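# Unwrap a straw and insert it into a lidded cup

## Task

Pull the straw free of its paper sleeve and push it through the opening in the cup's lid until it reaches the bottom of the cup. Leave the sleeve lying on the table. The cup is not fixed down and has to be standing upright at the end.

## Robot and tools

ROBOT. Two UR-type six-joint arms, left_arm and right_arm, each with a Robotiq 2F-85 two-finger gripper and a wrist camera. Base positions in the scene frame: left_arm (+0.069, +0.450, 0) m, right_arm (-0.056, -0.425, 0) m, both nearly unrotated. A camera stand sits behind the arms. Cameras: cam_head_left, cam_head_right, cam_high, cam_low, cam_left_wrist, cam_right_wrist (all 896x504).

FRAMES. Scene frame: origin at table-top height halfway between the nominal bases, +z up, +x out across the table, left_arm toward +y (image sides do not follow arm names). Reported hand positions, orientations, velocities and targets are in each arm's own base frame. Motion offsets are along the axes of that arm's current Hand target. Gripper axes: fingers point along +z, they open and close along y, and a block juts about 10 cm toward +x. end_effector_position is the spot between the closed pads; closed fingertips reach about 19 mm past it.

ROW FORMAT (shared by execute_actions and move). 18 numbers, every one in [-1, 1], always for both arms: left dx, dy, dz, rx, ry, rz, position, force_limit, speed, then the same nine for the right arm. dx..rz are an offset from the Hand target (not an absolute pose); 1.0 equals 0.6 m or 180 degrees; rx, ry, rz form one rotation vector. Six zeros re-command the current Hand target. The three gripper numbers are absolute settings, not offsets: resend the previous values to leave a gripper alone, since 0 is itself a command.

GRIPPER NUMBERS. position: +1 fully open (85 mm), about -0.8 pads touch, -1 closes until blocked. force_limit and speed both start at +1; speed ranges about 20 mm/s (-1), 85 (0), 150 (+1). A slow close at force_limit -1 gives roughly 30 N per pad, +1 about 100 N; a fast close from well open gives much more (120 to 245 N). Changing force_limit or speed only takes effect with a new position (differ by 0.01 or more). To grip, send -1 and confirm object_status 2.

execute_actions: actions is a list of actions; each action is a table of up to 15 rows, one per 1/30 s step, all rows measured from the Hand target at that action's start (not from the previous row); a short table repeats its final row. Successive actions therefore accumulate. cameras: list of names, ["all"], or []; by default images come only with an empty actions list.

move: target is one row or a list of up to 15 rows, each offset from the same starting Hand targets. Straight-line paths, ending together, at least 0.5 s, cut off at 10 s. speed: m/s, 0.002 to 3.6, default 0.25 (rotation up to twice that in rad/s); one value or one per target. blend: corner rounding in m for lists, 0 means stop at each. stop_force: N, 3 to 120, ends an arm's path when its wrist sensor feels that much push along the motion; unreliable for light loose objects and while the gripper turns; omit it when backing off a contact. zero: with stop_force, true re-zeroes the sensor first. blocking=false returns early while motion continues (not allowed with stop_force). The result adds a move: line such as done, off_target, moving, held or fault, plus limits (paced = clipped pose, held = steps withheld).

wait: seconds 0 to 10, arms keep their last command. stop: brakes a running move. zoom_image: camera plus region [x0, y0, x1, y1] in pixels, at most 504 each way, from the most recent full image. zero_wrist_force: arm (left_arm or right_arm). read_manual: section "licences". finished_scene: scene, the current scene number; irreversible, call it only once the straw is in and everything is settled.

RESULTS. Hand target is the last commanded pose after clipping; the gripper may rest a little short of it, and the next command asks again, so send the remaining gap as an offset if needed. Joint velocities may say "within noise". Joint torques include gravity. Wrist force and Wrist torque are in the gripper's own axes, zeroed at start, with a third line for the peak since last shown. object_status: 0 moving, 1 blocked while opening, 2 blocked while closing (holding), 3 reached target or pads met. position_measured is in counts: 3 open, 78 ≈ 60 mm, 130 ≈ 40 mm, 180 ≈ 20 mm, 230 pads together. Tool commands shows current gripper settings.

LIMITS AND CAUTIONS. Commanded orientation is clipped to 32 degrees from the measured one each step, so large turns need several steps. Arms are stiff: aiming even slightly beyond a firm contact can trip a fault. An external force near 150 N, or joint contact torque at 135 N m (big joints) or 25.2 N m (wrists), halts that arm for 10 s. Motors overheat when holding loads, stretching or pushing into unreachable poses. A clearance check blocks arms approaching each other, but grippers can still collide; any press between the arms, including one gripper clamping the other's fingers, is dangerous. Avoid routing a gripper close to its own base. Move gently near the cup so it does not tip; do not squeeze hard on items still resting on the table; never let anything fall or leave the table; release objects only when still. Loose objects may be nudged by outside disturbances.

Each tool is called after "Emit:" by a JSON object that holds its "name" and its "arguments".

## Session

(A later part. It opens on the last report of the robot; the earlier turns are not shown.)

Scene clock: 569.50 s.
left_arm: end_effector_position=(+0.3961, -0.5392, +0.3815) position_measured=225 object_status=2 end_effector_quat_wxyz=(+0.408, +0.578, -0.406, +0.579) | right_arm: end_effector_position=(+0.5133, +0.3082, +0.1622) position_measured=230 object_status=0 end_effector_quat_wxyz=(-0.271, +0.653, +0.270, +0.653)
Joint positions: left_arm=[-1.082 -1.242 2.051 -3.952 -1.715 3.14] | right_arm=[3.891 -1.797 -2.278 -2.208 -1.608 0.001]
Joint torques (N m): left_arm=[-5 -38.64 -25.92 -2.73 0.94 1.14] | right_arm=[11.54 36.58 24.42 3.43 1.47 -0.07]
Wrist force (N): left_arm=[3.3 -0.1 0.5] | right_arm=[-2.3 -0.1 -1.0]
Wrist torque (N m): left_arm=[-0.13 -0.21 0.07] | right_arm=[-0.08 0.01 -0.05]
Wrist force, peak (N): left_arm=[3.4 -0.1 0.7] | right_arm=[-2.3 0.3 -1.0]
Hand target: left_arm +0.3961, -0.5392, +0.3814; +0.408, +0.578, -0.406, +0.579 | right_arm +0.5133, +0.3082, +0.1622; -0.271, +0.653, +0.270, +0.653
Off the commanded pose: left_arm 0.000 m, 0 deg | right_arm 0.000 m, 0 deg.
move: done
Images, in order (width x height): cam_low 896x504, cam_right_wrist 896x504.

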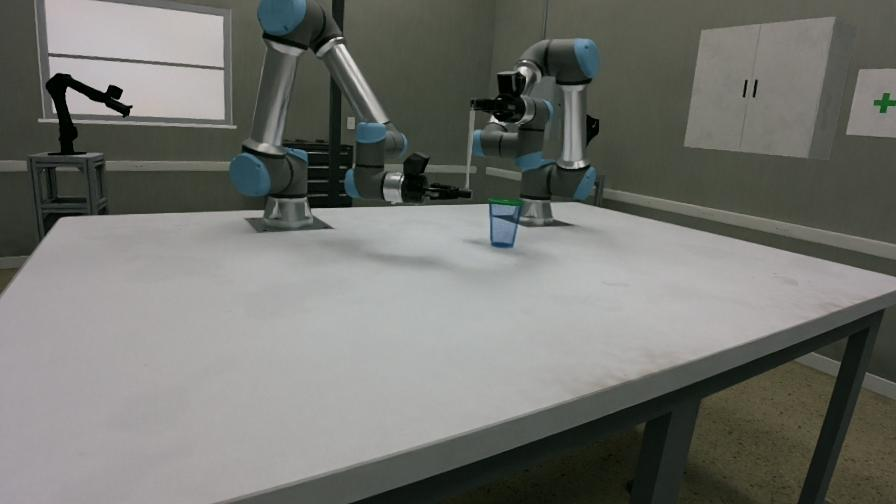

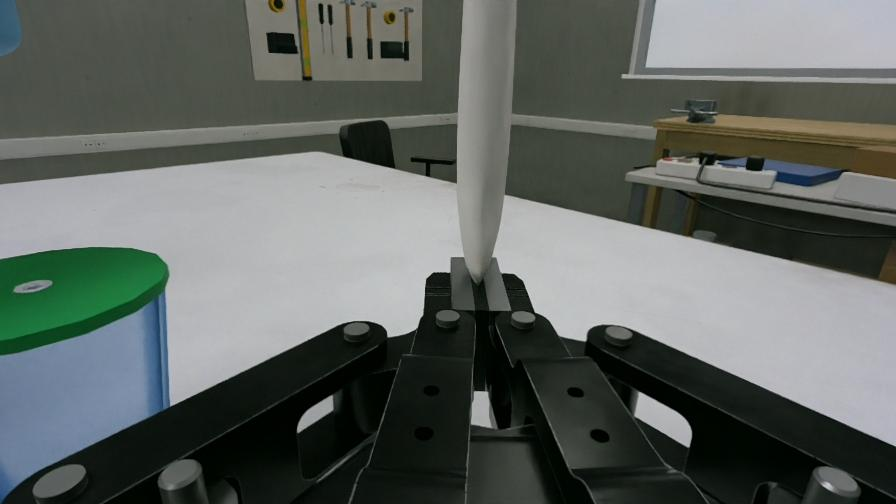

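Emit:
{"name": "move", "arguments": {"target": [[0,0,0,0,0,0,-1,0.6,-1,0,0,0,0,0,0,-0.2,-0.9,0],[0,0,0,0,0,0,-1,0.6,-1,0.0155,0,0,0,0,0,-0.2,-0.9,0],[0,0,0,0,0,0,-1,0.6,-1,0.0155,0,0,0,0,0,-1,-0.9,-1]], "speed": 0.1, "cameras": ["cam_low","cam_right_wrist"]}}

Emit:
{"name": "zoom_image", "arguments": {"camera": "cam_right_wrist", "region": [400, 230, 600, 440]}}

Emit:
{"name": "zoom_image", "arguments": {"camera": "cam_low", "region": [420, 60, 540, 220]}}

Scene clock: 584.60 s.
left_arm: end_effector_position=(+0.3961, -0.5392, +0.3814) position_measured=225 object_status=2 end_effector_quat_wxyz=(+0.408, +0.578, -0.406, +0.579) | right_arm: end_effector_position=(+0.5133, +0.3081, +0.1715) position_measured=217 object_status=0 end_effector_quat_wxyz=(-0.271, +0.653, +0.270, +0.653)
Joint positions: left_arm=[-1.082 -1.242 2.051 -3.952 -1.715 3.14] | right_arm=[3.891 -1.774 -2.27 -2.238 -1.608 0.001]
Joint torques (N m): left_arm=[-4.99 -25.11 -14.43 -3.99 0.98 0.86] | right_arm=[-9.45 12.25 8.09 3.88 -0.94 -0.14]
Wrist force (N): left_arm=[-0.6 -0.5 0.6] | right_arm=[1.1 0.1 -1.0]
Wrist torque (N m): left_arm=[-0.15 -0.11 0.10] | right_arm=[-0.03 -0.07 -0.06]
Wrist force, peak (N): left_arm=[3.6 0.1 0.7] | right_arm=[-2.5 0.2 -1.4]
Hand target: left_arm +0.3961, -0.5392, +0.3814; +0.408, +0.578, -0.406, +0.579 | right_arm +0.5133, +0.3081, +0.1715; -0.271, +0.653, +0.270, +0.653
Off the commanded pose: left_arm 0.000 m, 0 deg | right_arm 0.000 m, 0 deg.
move: done
Images, in order (width x height): cam_low 896x504, cam_right_wrist 896x504.

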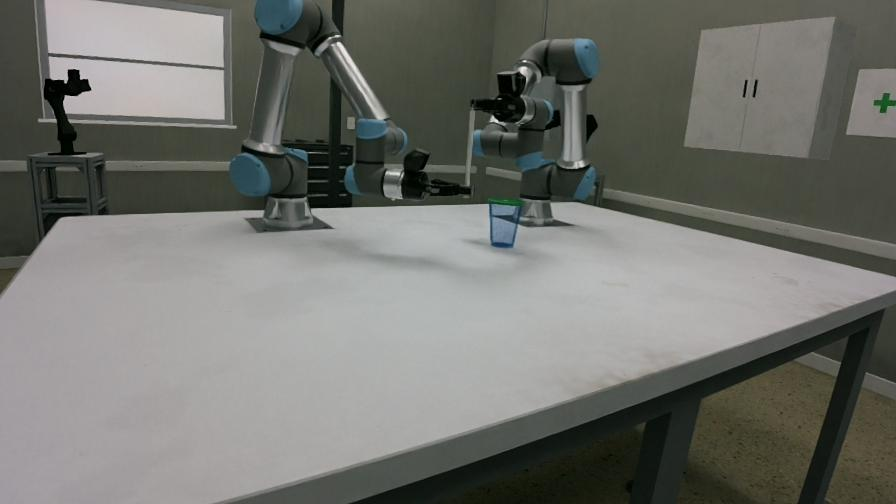

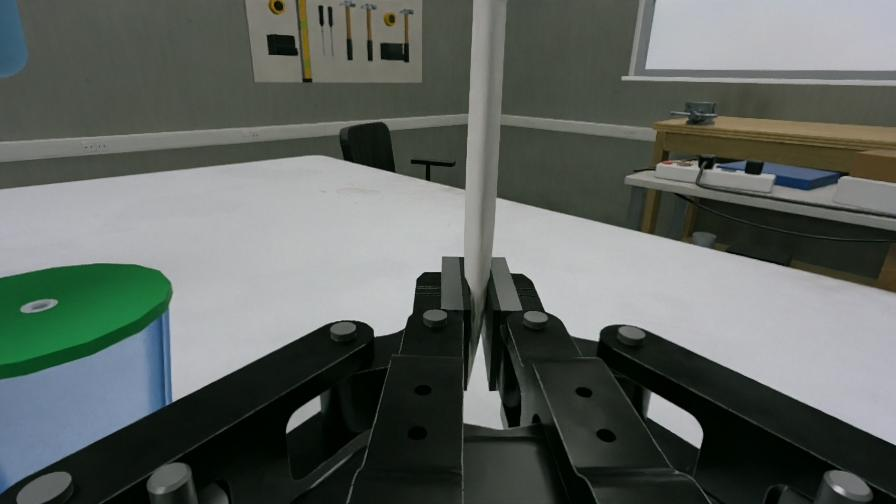

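Scaled by 2.400 from the camera's 896x504 image, which has a finer 1280x720 frame.

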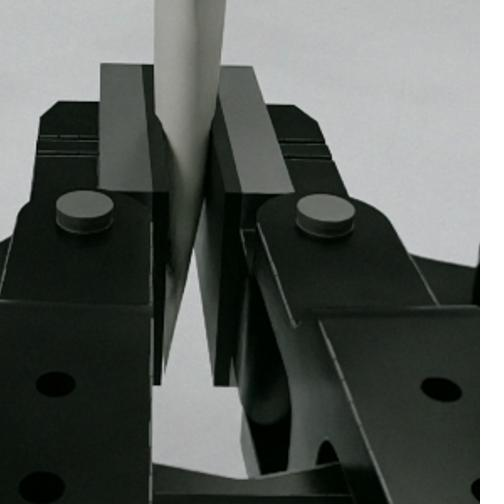

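Scaled by 3.150 from the camera's 896x504 image, which has a finer 1280x720 frame.

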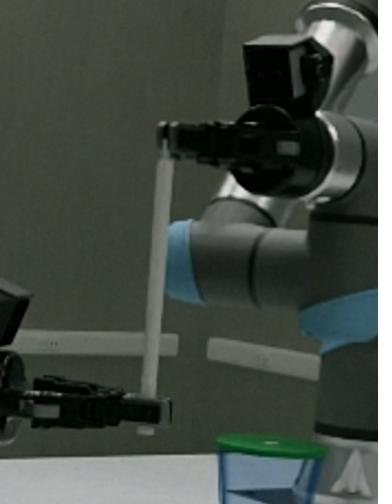

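Emit:
{"name": "move", "arguments": {"target": [0.38,0,0,0,0,0,-1,0.6,-1,0,0,0,0,0,0,-1,-0.9,-1], "speed": 0.06, "stop_force": 60, "cameras": ["all"]}}

Emit:
{"name": "zoom_image", "arguments": {"camera": "cam_low", "region": [420, 0, 560, 220]}}

Scene clock: 596.50 s.
left_arm: end_effector_position=(+0.3962, -0.5386, +0.6094) position_measured=225 object_status=2 end_effector_quat_wxyz=(+0.408, +0.578, -0.406, +0.579) | right_arm: end_effector_position=(+0.5133, +0.3081, +0.1715) position_measured=230 object_status=3 end_effector_quat_wxyz=(-0.271, +0.653, +0.270, +0.653)
Joint positions: left_arm=[-1.081 -1.516 1.716 -3.343 -1.716 3.14] | right_arm=[3.891 -1.774 -2.27 -2.238 -1.608 0.001]
Joint torques (N m): left_arm=[6.83 -17.13 -13.82 -0.66 -0.5 0.43] | right_arm=[-9.57 18.19 10.41 1.21 -0.9 -0.29]
Wrist force (N): left_arm=[-0.2 -0.1 0.5] | right_arm=[0.9 -0.1 -1.3]
Wrist torque (N m): left_arm=[-0.13 -0.15 0.06] | right_arm=[-0.07 -0.05 -0.05]
Wrist force, peak (N): left_arm=[-18.6 -0.3 0.8] | right_arm=[16.0 0.0 -0.6]
Hand target: left_arm +0.3962, -0.5386, +0.6094; +0.408, +0.578, -0.406, +0.579 | right_arm +0.5133, +0.3081, +0.1715; -0.271, +0.653, +0.270, +0.653
Off the commanded pose: left_arm 0.000 m, 0 deg | right_arm 0.000 m, 0 deg.
move: done

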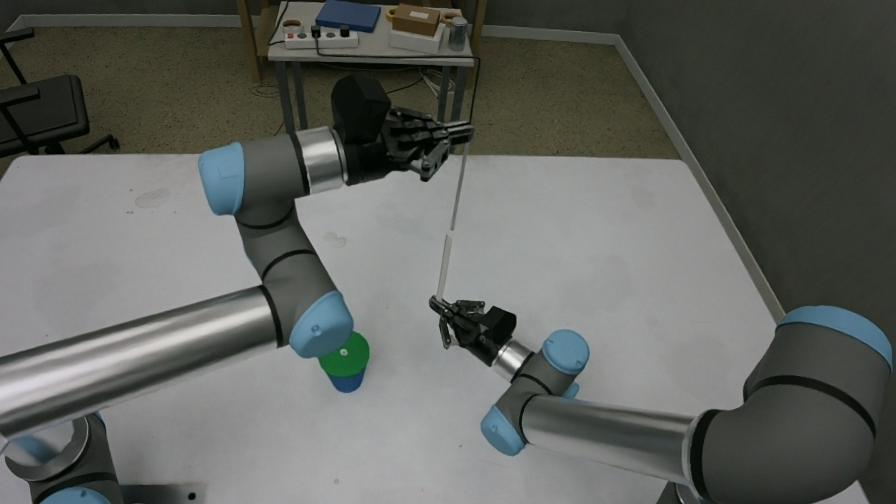

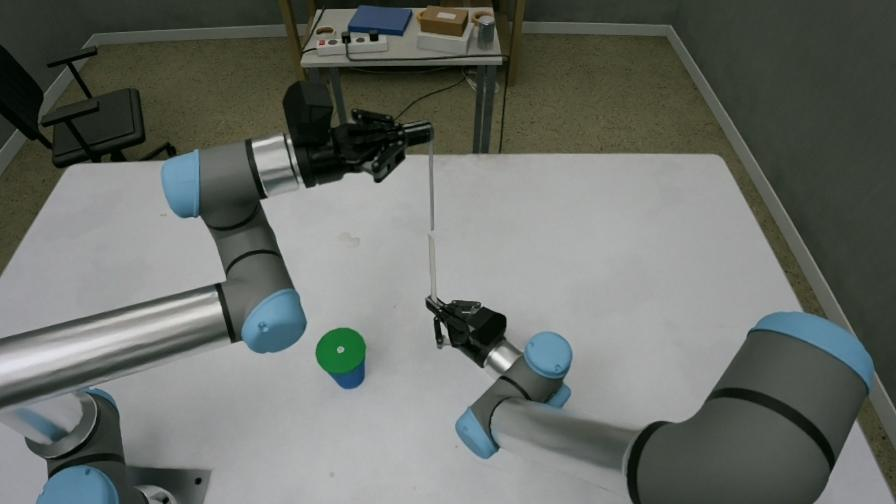

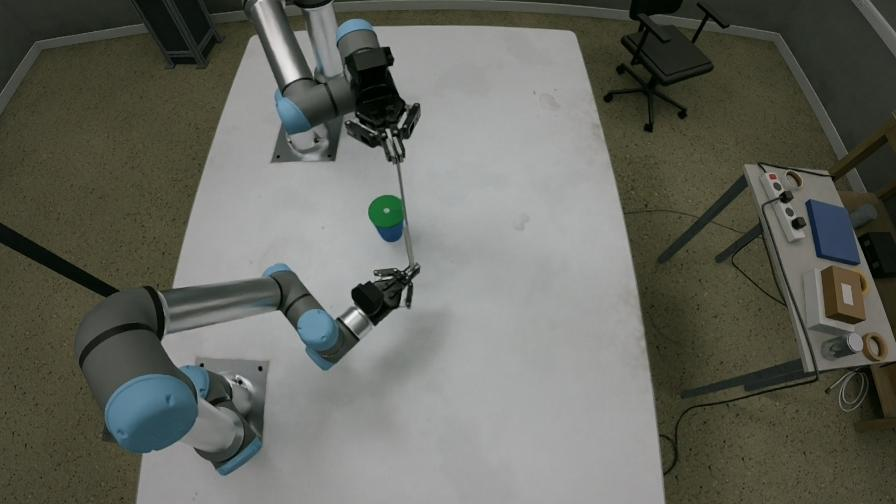

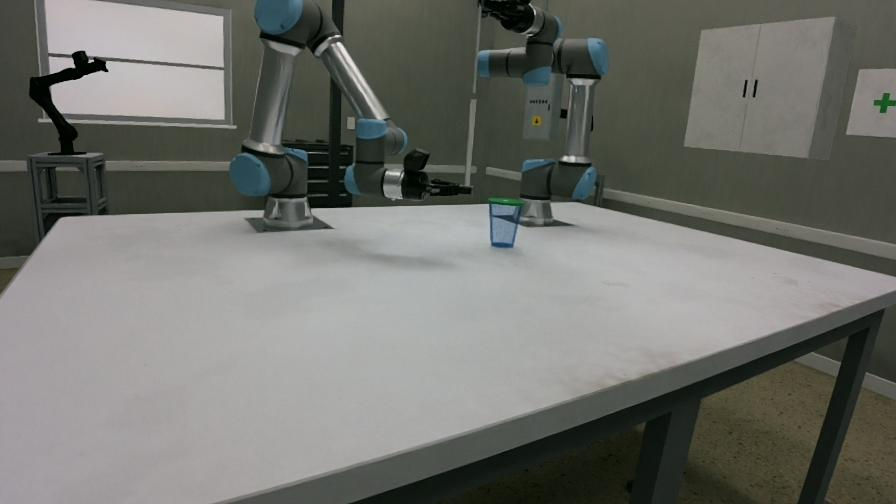

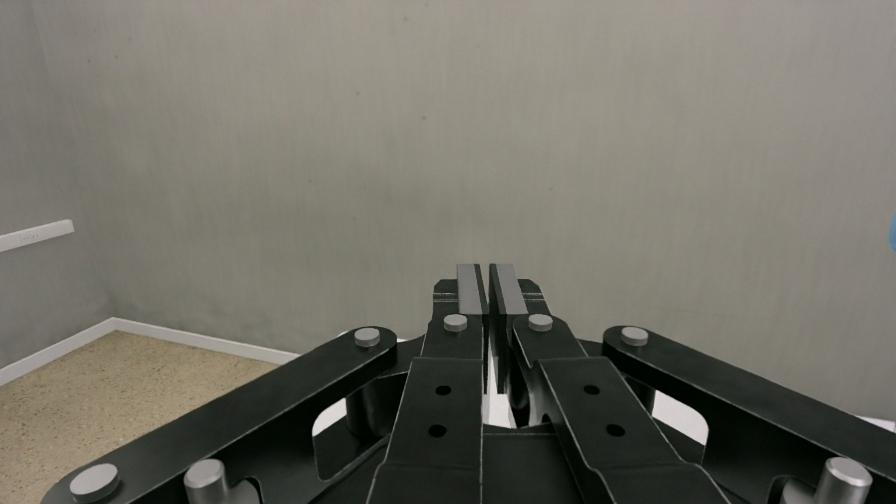

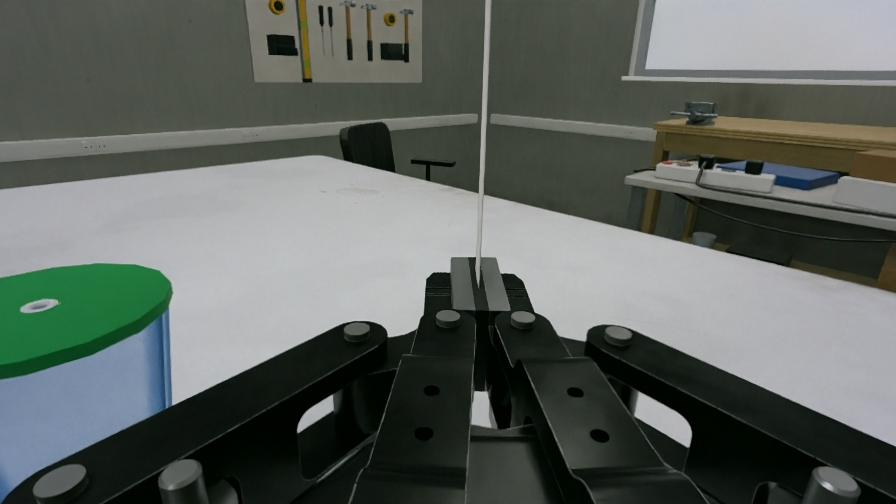

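Scaled by 2.291 from the camera's 896x504 image, which has a finer 1280x720 frame.

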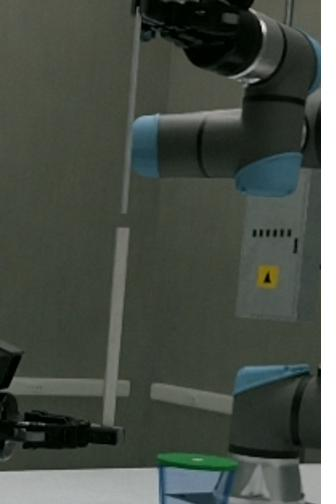

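Emit:
{"name": "move", "arguments": {"target": [[-0.2,0.0247,-0.335,0,0,0,-1,0.6,-1,-0.167,0.112,-0.26,0,-0.539,0,-1,-0.9,-1],[-0.382,0.0247,-0.335,0,0,0,-1,0.6,-1,-0.2425,0.112,-0.26,0,-0.539,0,-1,-0.9,-1]], "speed": [0.25,0.1], "blend": [0.01,0], "cameras": ["all"]}}

Emit:
{"name": "zoom_image", "arguments": {"camera": "cam_low", "region": [400, 100, 580, 280]}}

Emit:
{"name": "zoom_image", "arguments": {"camera": "cam_head_left", "region": [270, 180, 470, 400]}}

Emit:
{"name": "zoom_image", "arguments": {"camera": "cam_high", "region": [320, 100, 460, 260]}}

Scene clock: 690.60 s.
left_arm: end_effector_position=(+0.3142, -0.3550, +0.3797) position_measured=225 object_status=2 end_effector_quat_wxyz=(+0.408, +0.578, -0.406, +0.579) | right_arm: end_effector_position=(+0.4505, +0.1505, +0.0257) position_measured=230 object_status=3 end_effector_quat_wxyz=(+0.023, +0.922, +0.382, -0.056)
Joint positions: left_arm=[-1.014 -1.636 2.535 -4.043 -1.783 3.14] | right_arm=[3.759 -2.242 -1.516 -4.216 -1.552 -0.167]
Joint torques (N m): left_arm=[5.42 -7.33 -25.32 -3.94 -0.62 -1.71] | right_arm=[12.71 52.33 22.84 -4.54 -1.28 1.46]
Wrist force (N): left_arm=[0.0 -0.1 0.6] | right_arm=[-0.4 -2.2 -0.7]
Wrist torque (N m): left_arm=[-0.12 -0.18 0.07] | right_arm=[-0.61 -0.01 0.19]
Wrist force, peak (N): left_arm=[-2.0 -0.1 0.7] | right_arm=[-0.4 -2.2 -0.7]
Hand target: left_arm +0.3142, -0.3550, +0.3798; +0.408, +0.578, -0.406, +0.579 | right_arm +0.4505, +0.1505, +0.0257; +0.023, +0.922, +0.382, -0.056
Off the commanded pose: left_arm 0.000 m, 0 deg | right_arm 0.000 m, 0 deg.
move: done

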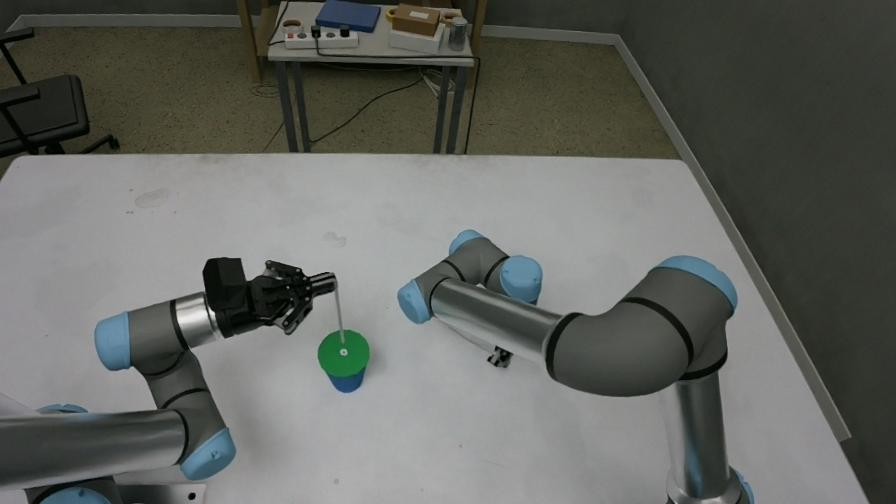

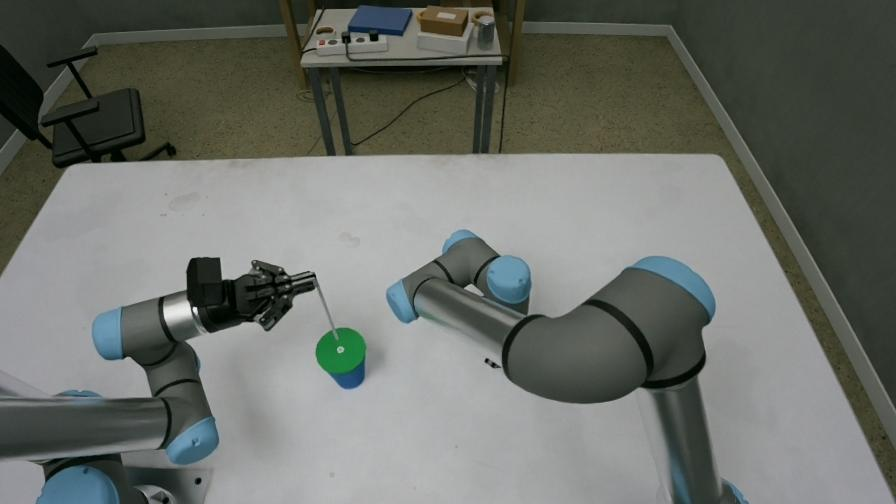

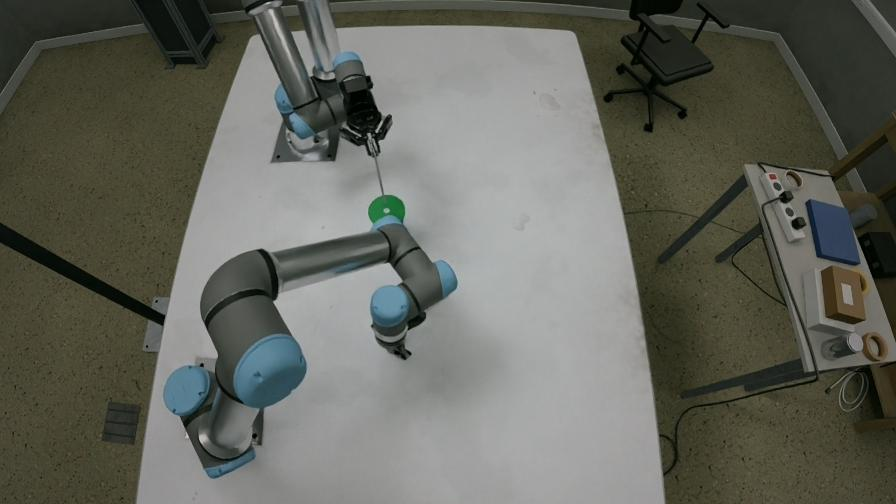

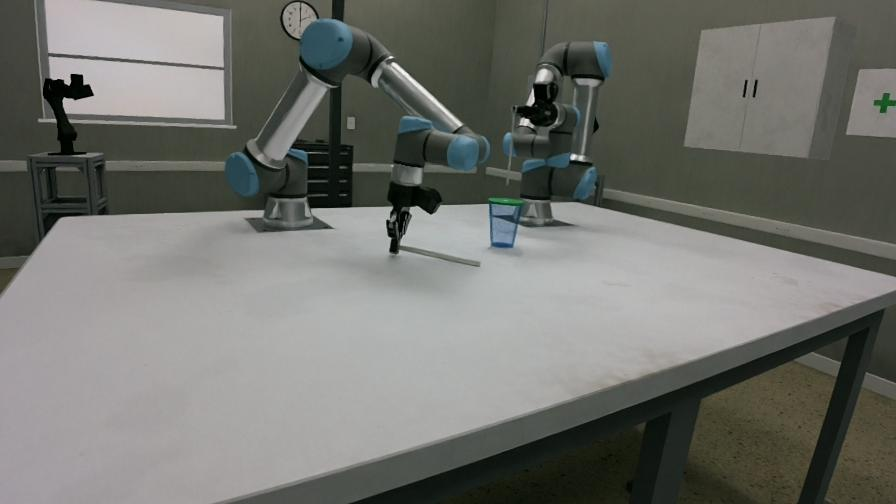

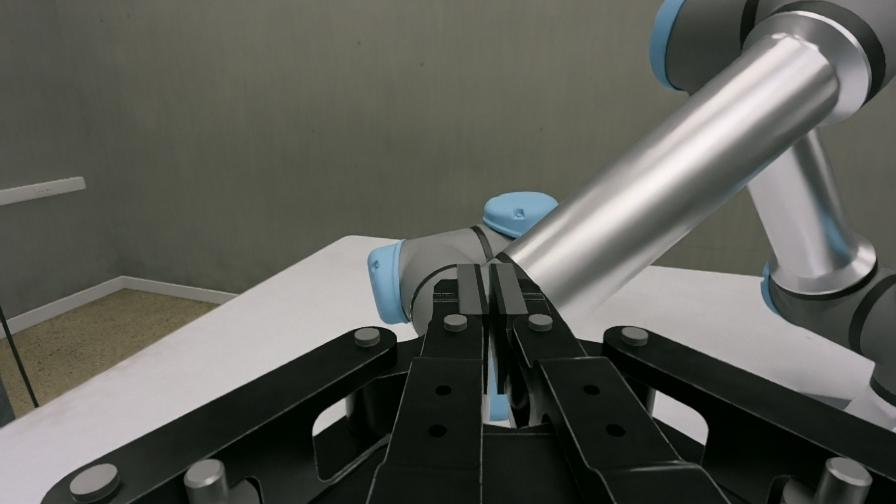

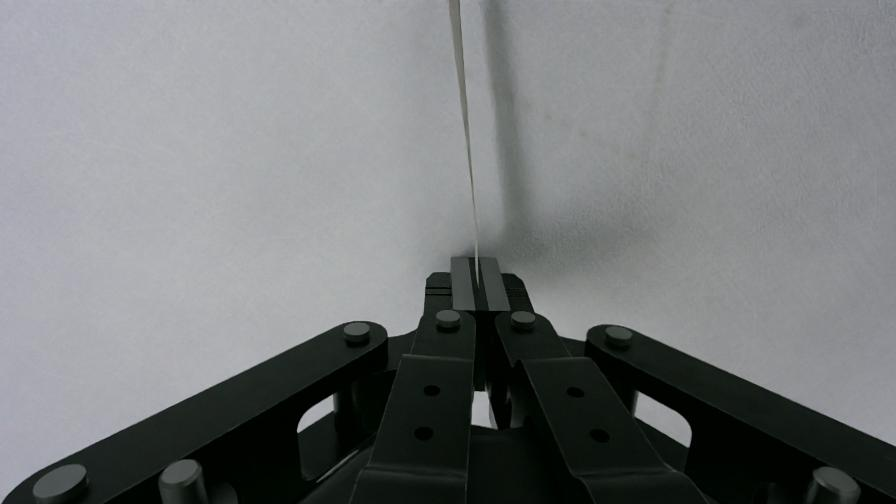

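Scaled by 2.800 from the camera's 896x504 image, which has a finer 1280x720 frame.

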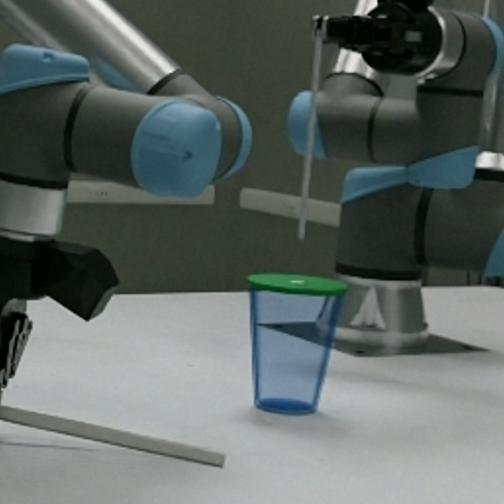

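Scaled by 2.291 from the camera's 896x504 image, which has a finer 1280x720 frame.

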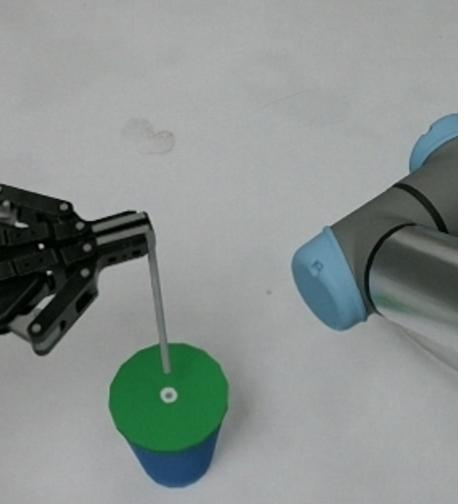

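Scaled by 3.150 from the camera's 896x504 image, which has a finer 1280x720 frame.

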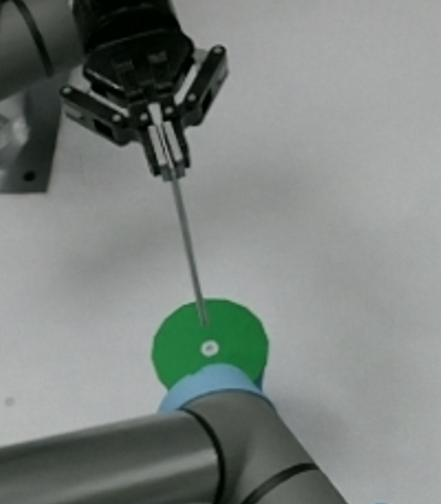

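Emit:
{"name": "move", "arguments": {"target": [[-0.055,0,0,0,0,0,-1,0.6,-1,0,0,0.005,0,0,0,-1,-0.9,-1],[-0.055,0,0,0,0,0,-1,0.6,-1,0,0,0.005,0,0,0,-0.4,-0.9,-1],[-0.055,0,0,0,0,0,-1,0.6,-1,0.01,0,-0.3,0,0,0,-0.4,-0.9,-1]], "speed": [0.1,0.1,0.2], "cameras": ["all"]}}

Emit:
{"name": "zoom_image", "arguments": {"camera": "cam_low", "region": [460, 150, 560, 250]}}

Emit:
{"name": "zoom_image", "arguments": {"camera": "cam_head_left", "region": [310, 290, 390, 370]}}

Emit:
{"name": "zoom_image", "arguments": {"camera": "cam_high", "region": [350, 160, 430, 240]}}

Emit:
{"name": "zoom_image", "arguments": {"camera": "cam_head_right", "region": [300, 290, 380, 370]}}

Scene clock: 719.53 s.
left_arm: end_effector_position=(+0.3142, -0.3551, +0.3468) position_measured=225 object_status=2 end_effector_quat_wxyz=(+0.408, +0.578, -0.406, +0.579) | right_arm: end_effector_position=(+0.4703, +0.1701, +0.2036) position_measured=179 object_status=3 end_effector_quat_wxyz=(+0.023, +0.922, +0.382, -0.056)
Joint positions: left_arm=[-1.014 -1.52 2.571 -4.195 -1.783 3.14] | right_arm=[3.768 -2.131 -1.206 -4.638 -1.553 -0.159]
Joint torques (N m): left_arm=[4.91 -6.11 -23.79 -3.98 -0.58 -1.63] | right_arm=[-5.33 31.83 28.5 -4.67 -1 -0.98]
Wrist force (N): left_arm=[-0.2 -0.1 0.7] | right_arm=[-0.8 -1.8 -0.7]
Wrist torque (N m): left_arm=[-0.12 -0.15 0.06] | right_arm=[-0.58 0.07 0.11]
Wrist force, peak (N): left_arm=[-1.5 -0.1 0.7] | right_arm=[-0.5 -1.6 -3.4]
Hand target: left_arm +0.3142, -0.3551, +0.3468; +0.408, +0.578, -0.406, +0.579 | right_arm +0.4703, +0.1700, +0.2037; +0.023, +0.922, +0.382, -0.056
Off the commanded pose: left_arm 0.000 m, 0 deg | right_arm 0.000 m, 0 deg.
move: done

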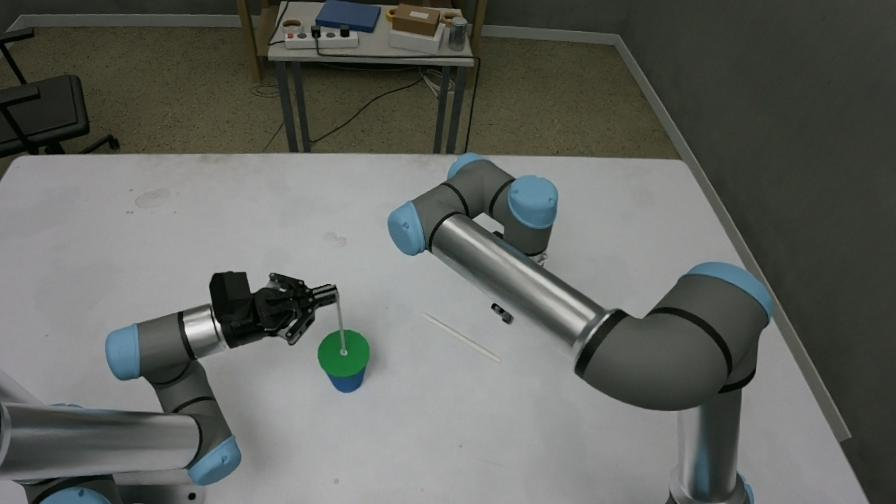

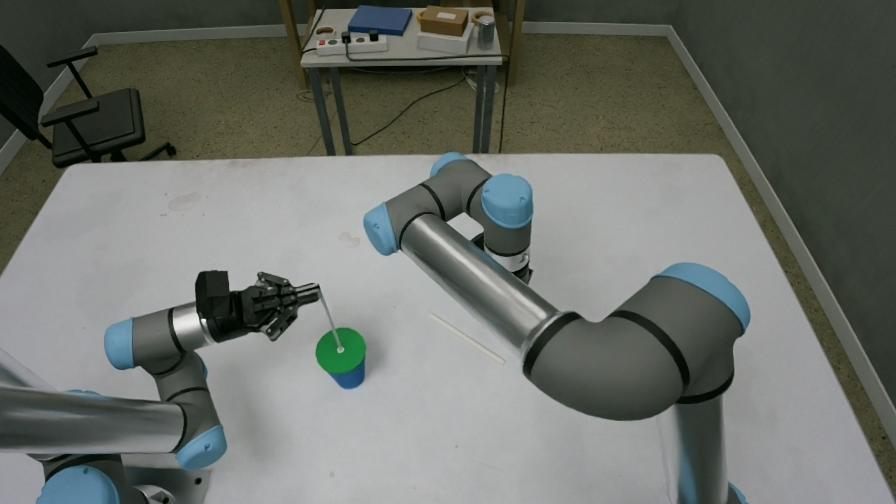

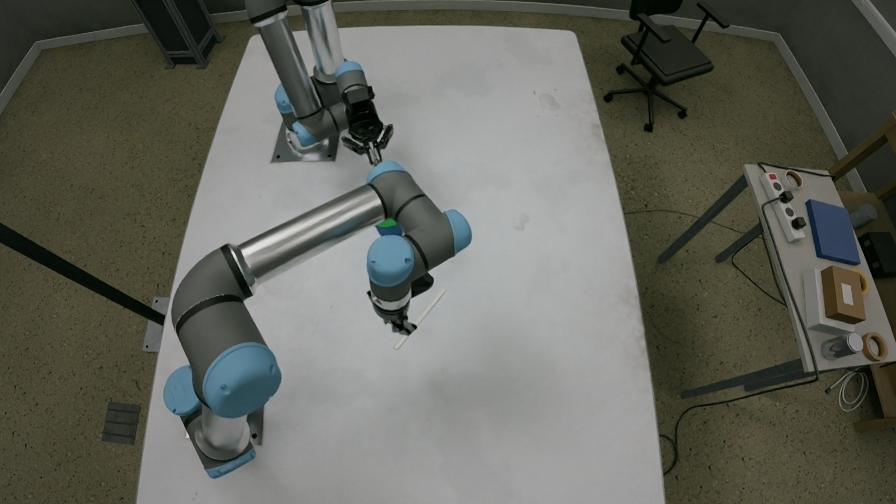

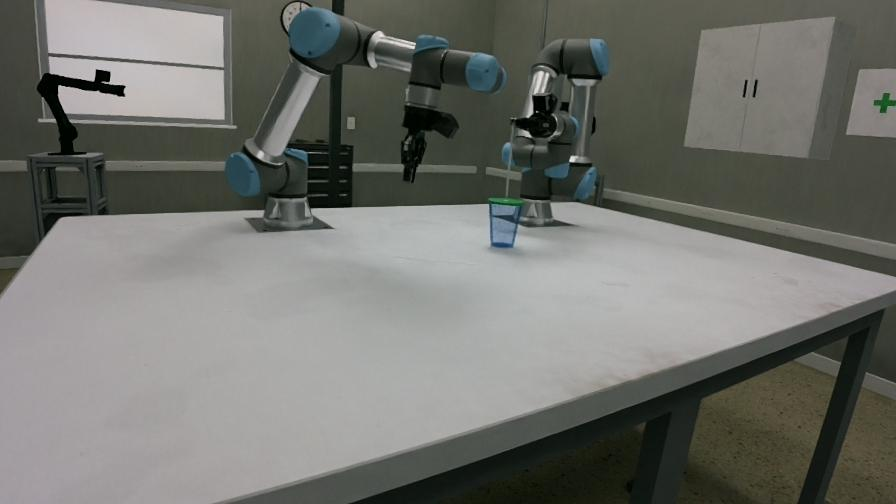

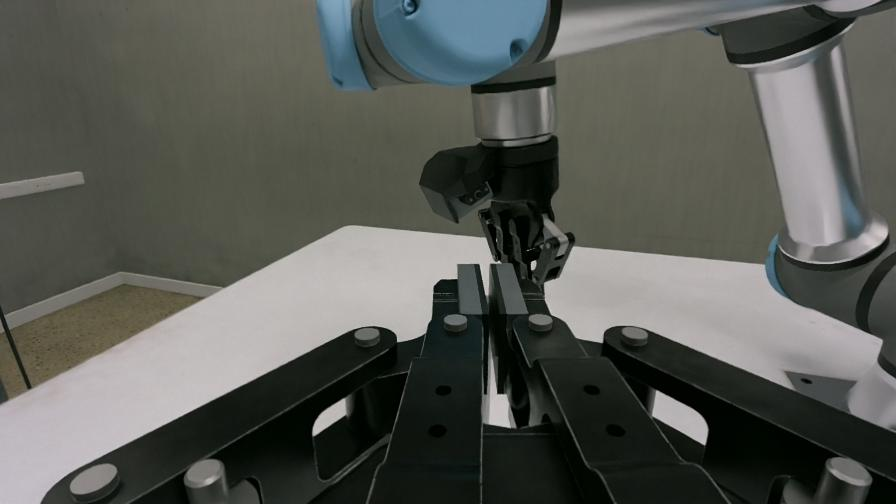

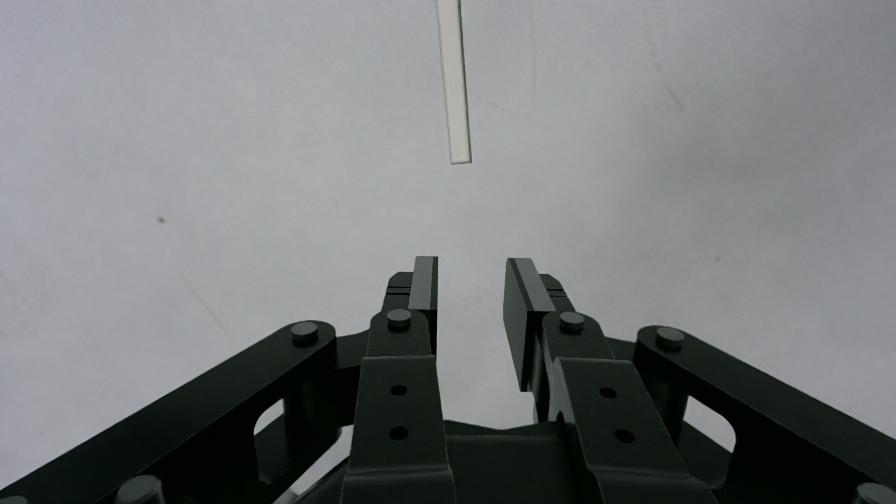

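Scaled by 5.040 from the camera's 896x504 image, which has a finer 1280x720 frame.

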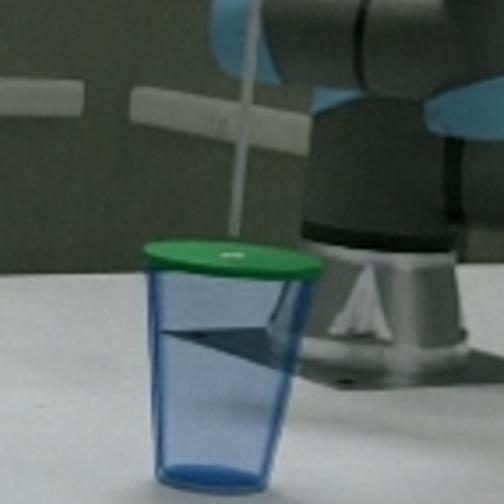

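Scaled by 6.300 from the camera's 896x504 image, which has a finer 1280x720 frame.

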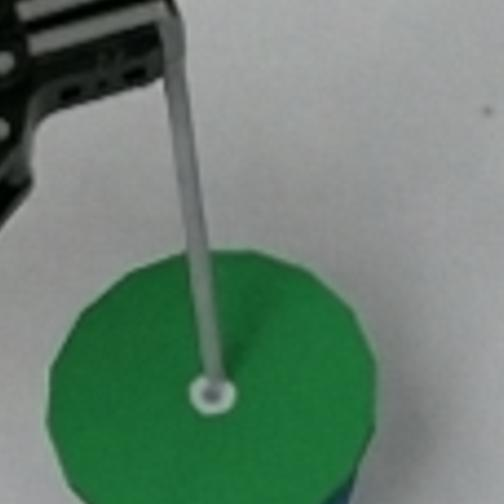

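Scaled by 6.300 from the camera's 896x504 image, which has a finer 1280x720 frame.

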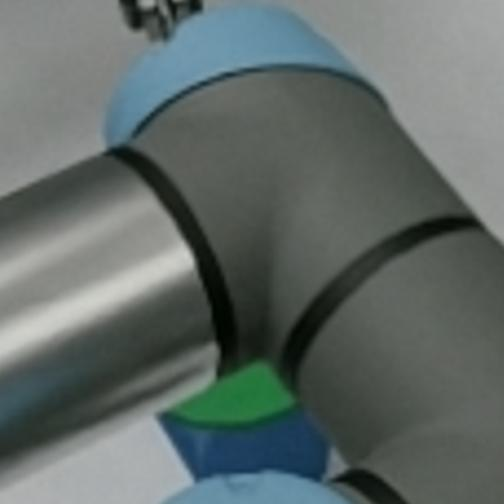

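Scaled by 6.300 from the camera's 896x504 image, which has a finer 1280x720 frame.

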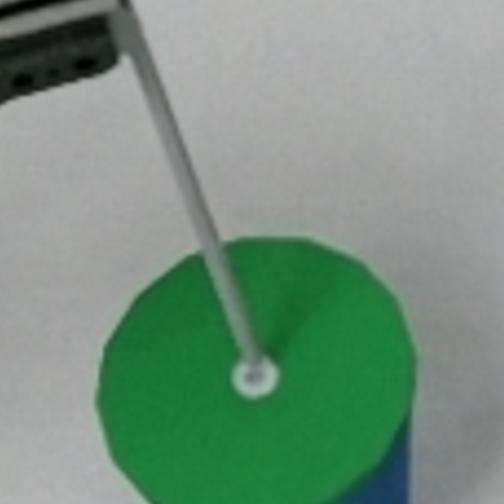

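Emit:
{"name": "move", "arguments": {"target": [0,0,0,0,0,0,-1,0.6,-1,0.162,-0.224,0.0035,0.186,0.508,-0.2106,-0.4,-0.9,-1], "speed": 0.4, "cameras": ["cam_right_wrist","cam_low"]}}

Emit:
{"name": "zoom_image", "arguments": {"camera": "cam_right_wrist", "region": [400, 150, 580, 330]}}

Emit:
{"name": "zoom_image", "arguments": {"camera": "cam_low", "region": [480, 170, 540, 230]}}

Scene clock: 789.23 s.
left_arm: end_effector_position=(+0.3142, -0.3551, +0.3468) position_measured=225 object_status=2 end_effector_quat_wxyz=(+0.408, +0.578, -0.406, +0.579) | right_arm: end_effector_position=(+0.4497, +0.2895, +0.1938) position_measured=179 object_status=3 end_effector_quat_wxyz=(-0.386, +0.671, +0.511, +0.374)
Joint positions: left_arm=[-1.014 -1.52 2.571 -4.195 -1.783 3.14] | right_arm=[3.597 -1.873 -1.775 -3.343 -2.436 -0.428]
Joint torques (N m): left_arm=[5.09 -5.55 -23.85 -4 -0.57 -1.57] | right_arm=[-0.45 43.11 27.66 -2.2 -2.39 -1.65]
Wrist force (N): left_arm=[-0.1 0.0 0.7] | right_arm=[0.9 -0.7 -1.1]
Wrist torque (N m): left_arm=[-0.10 -0.17 0.06] | right_arm=[-0.20 -0.04 0.07]
Wrist force, peak (N): left_arm=[-0.3 -0.2 0.8] | right_arm=[-1.9 0.1 3.3]
Hand target: left_arm +0.3142, -0.3551, +0.3468; +0.408, +0.578, -0.406, +0.579 | right_arm +0.4497, +0.2895, +0.1939; -0.386, +0.671, +0.511, +0.374 (not the last commanded pose)
Off the commanded pose: left_arm 0.000 m, 0 deg | right_arm 0.044 m, 28 deg.
move: held (right_arm; a check stopped the path); limits=held
pose unreachable (right arm): on one or more control steps of this call, first in action 0 (counted from 0), this arm could not follow its commanded pose, so it was not sent that pose on those steps. It may still have moved: this result reports where it is.
cause: moving toward the commanded pose would bring two parts of the arm too close to each other (its gripper and another part of the arm, with joints 4 (wrist 1) to 6 (wrist 3) between them, 5 mm apart when it was first held).
Images, in order (width x height): cam_low 896x504, cam_right_wrist 896x504.

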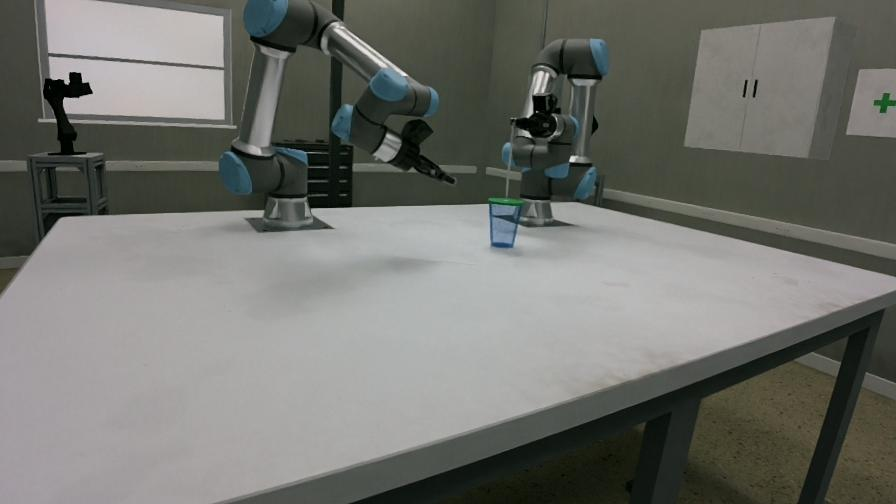

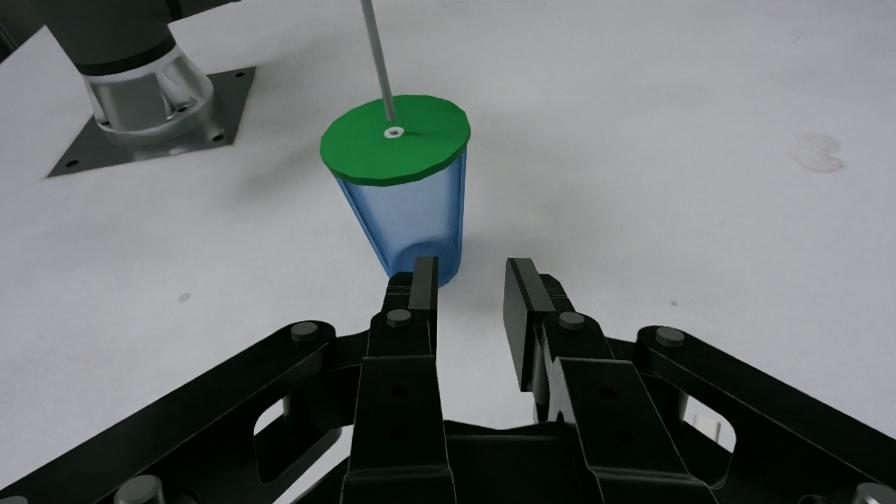

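Scaled by 2.800 from the camera's 896x504 image, which has a finer 1280x720 frame.

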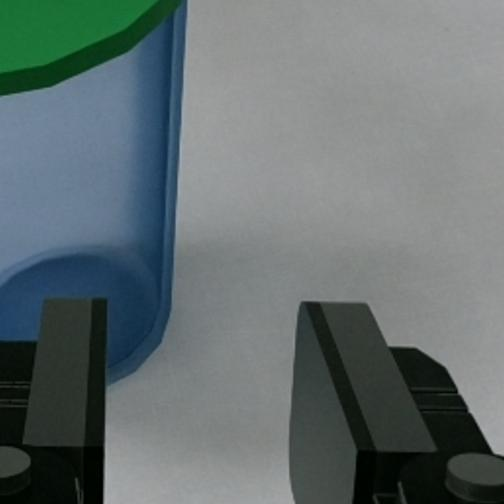

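Scaled by 8.400 from the camera's 896x504 image, which has a finer 1280x720 frame.

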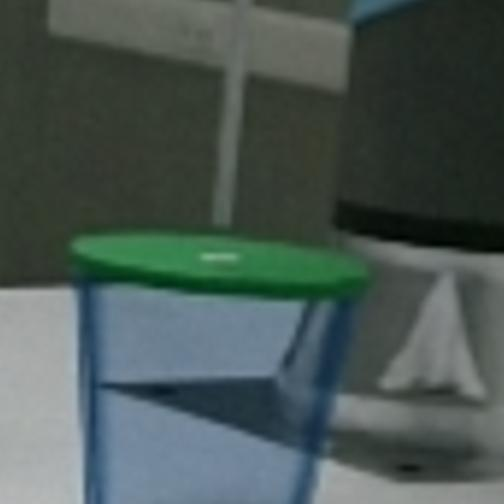

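Emit:
{"name": "zoom_image", "arguments": {"camera": "cam_right_wrist", "region": [340, 60, 440, 160]}}

Scaled by 5.040 from the camera's 896x504 image, which has a finer 1280x720 frame.

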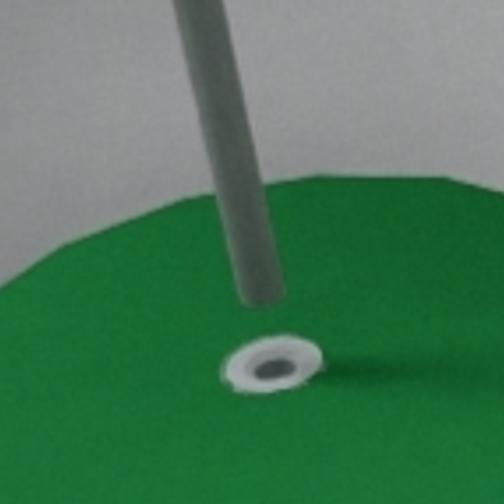

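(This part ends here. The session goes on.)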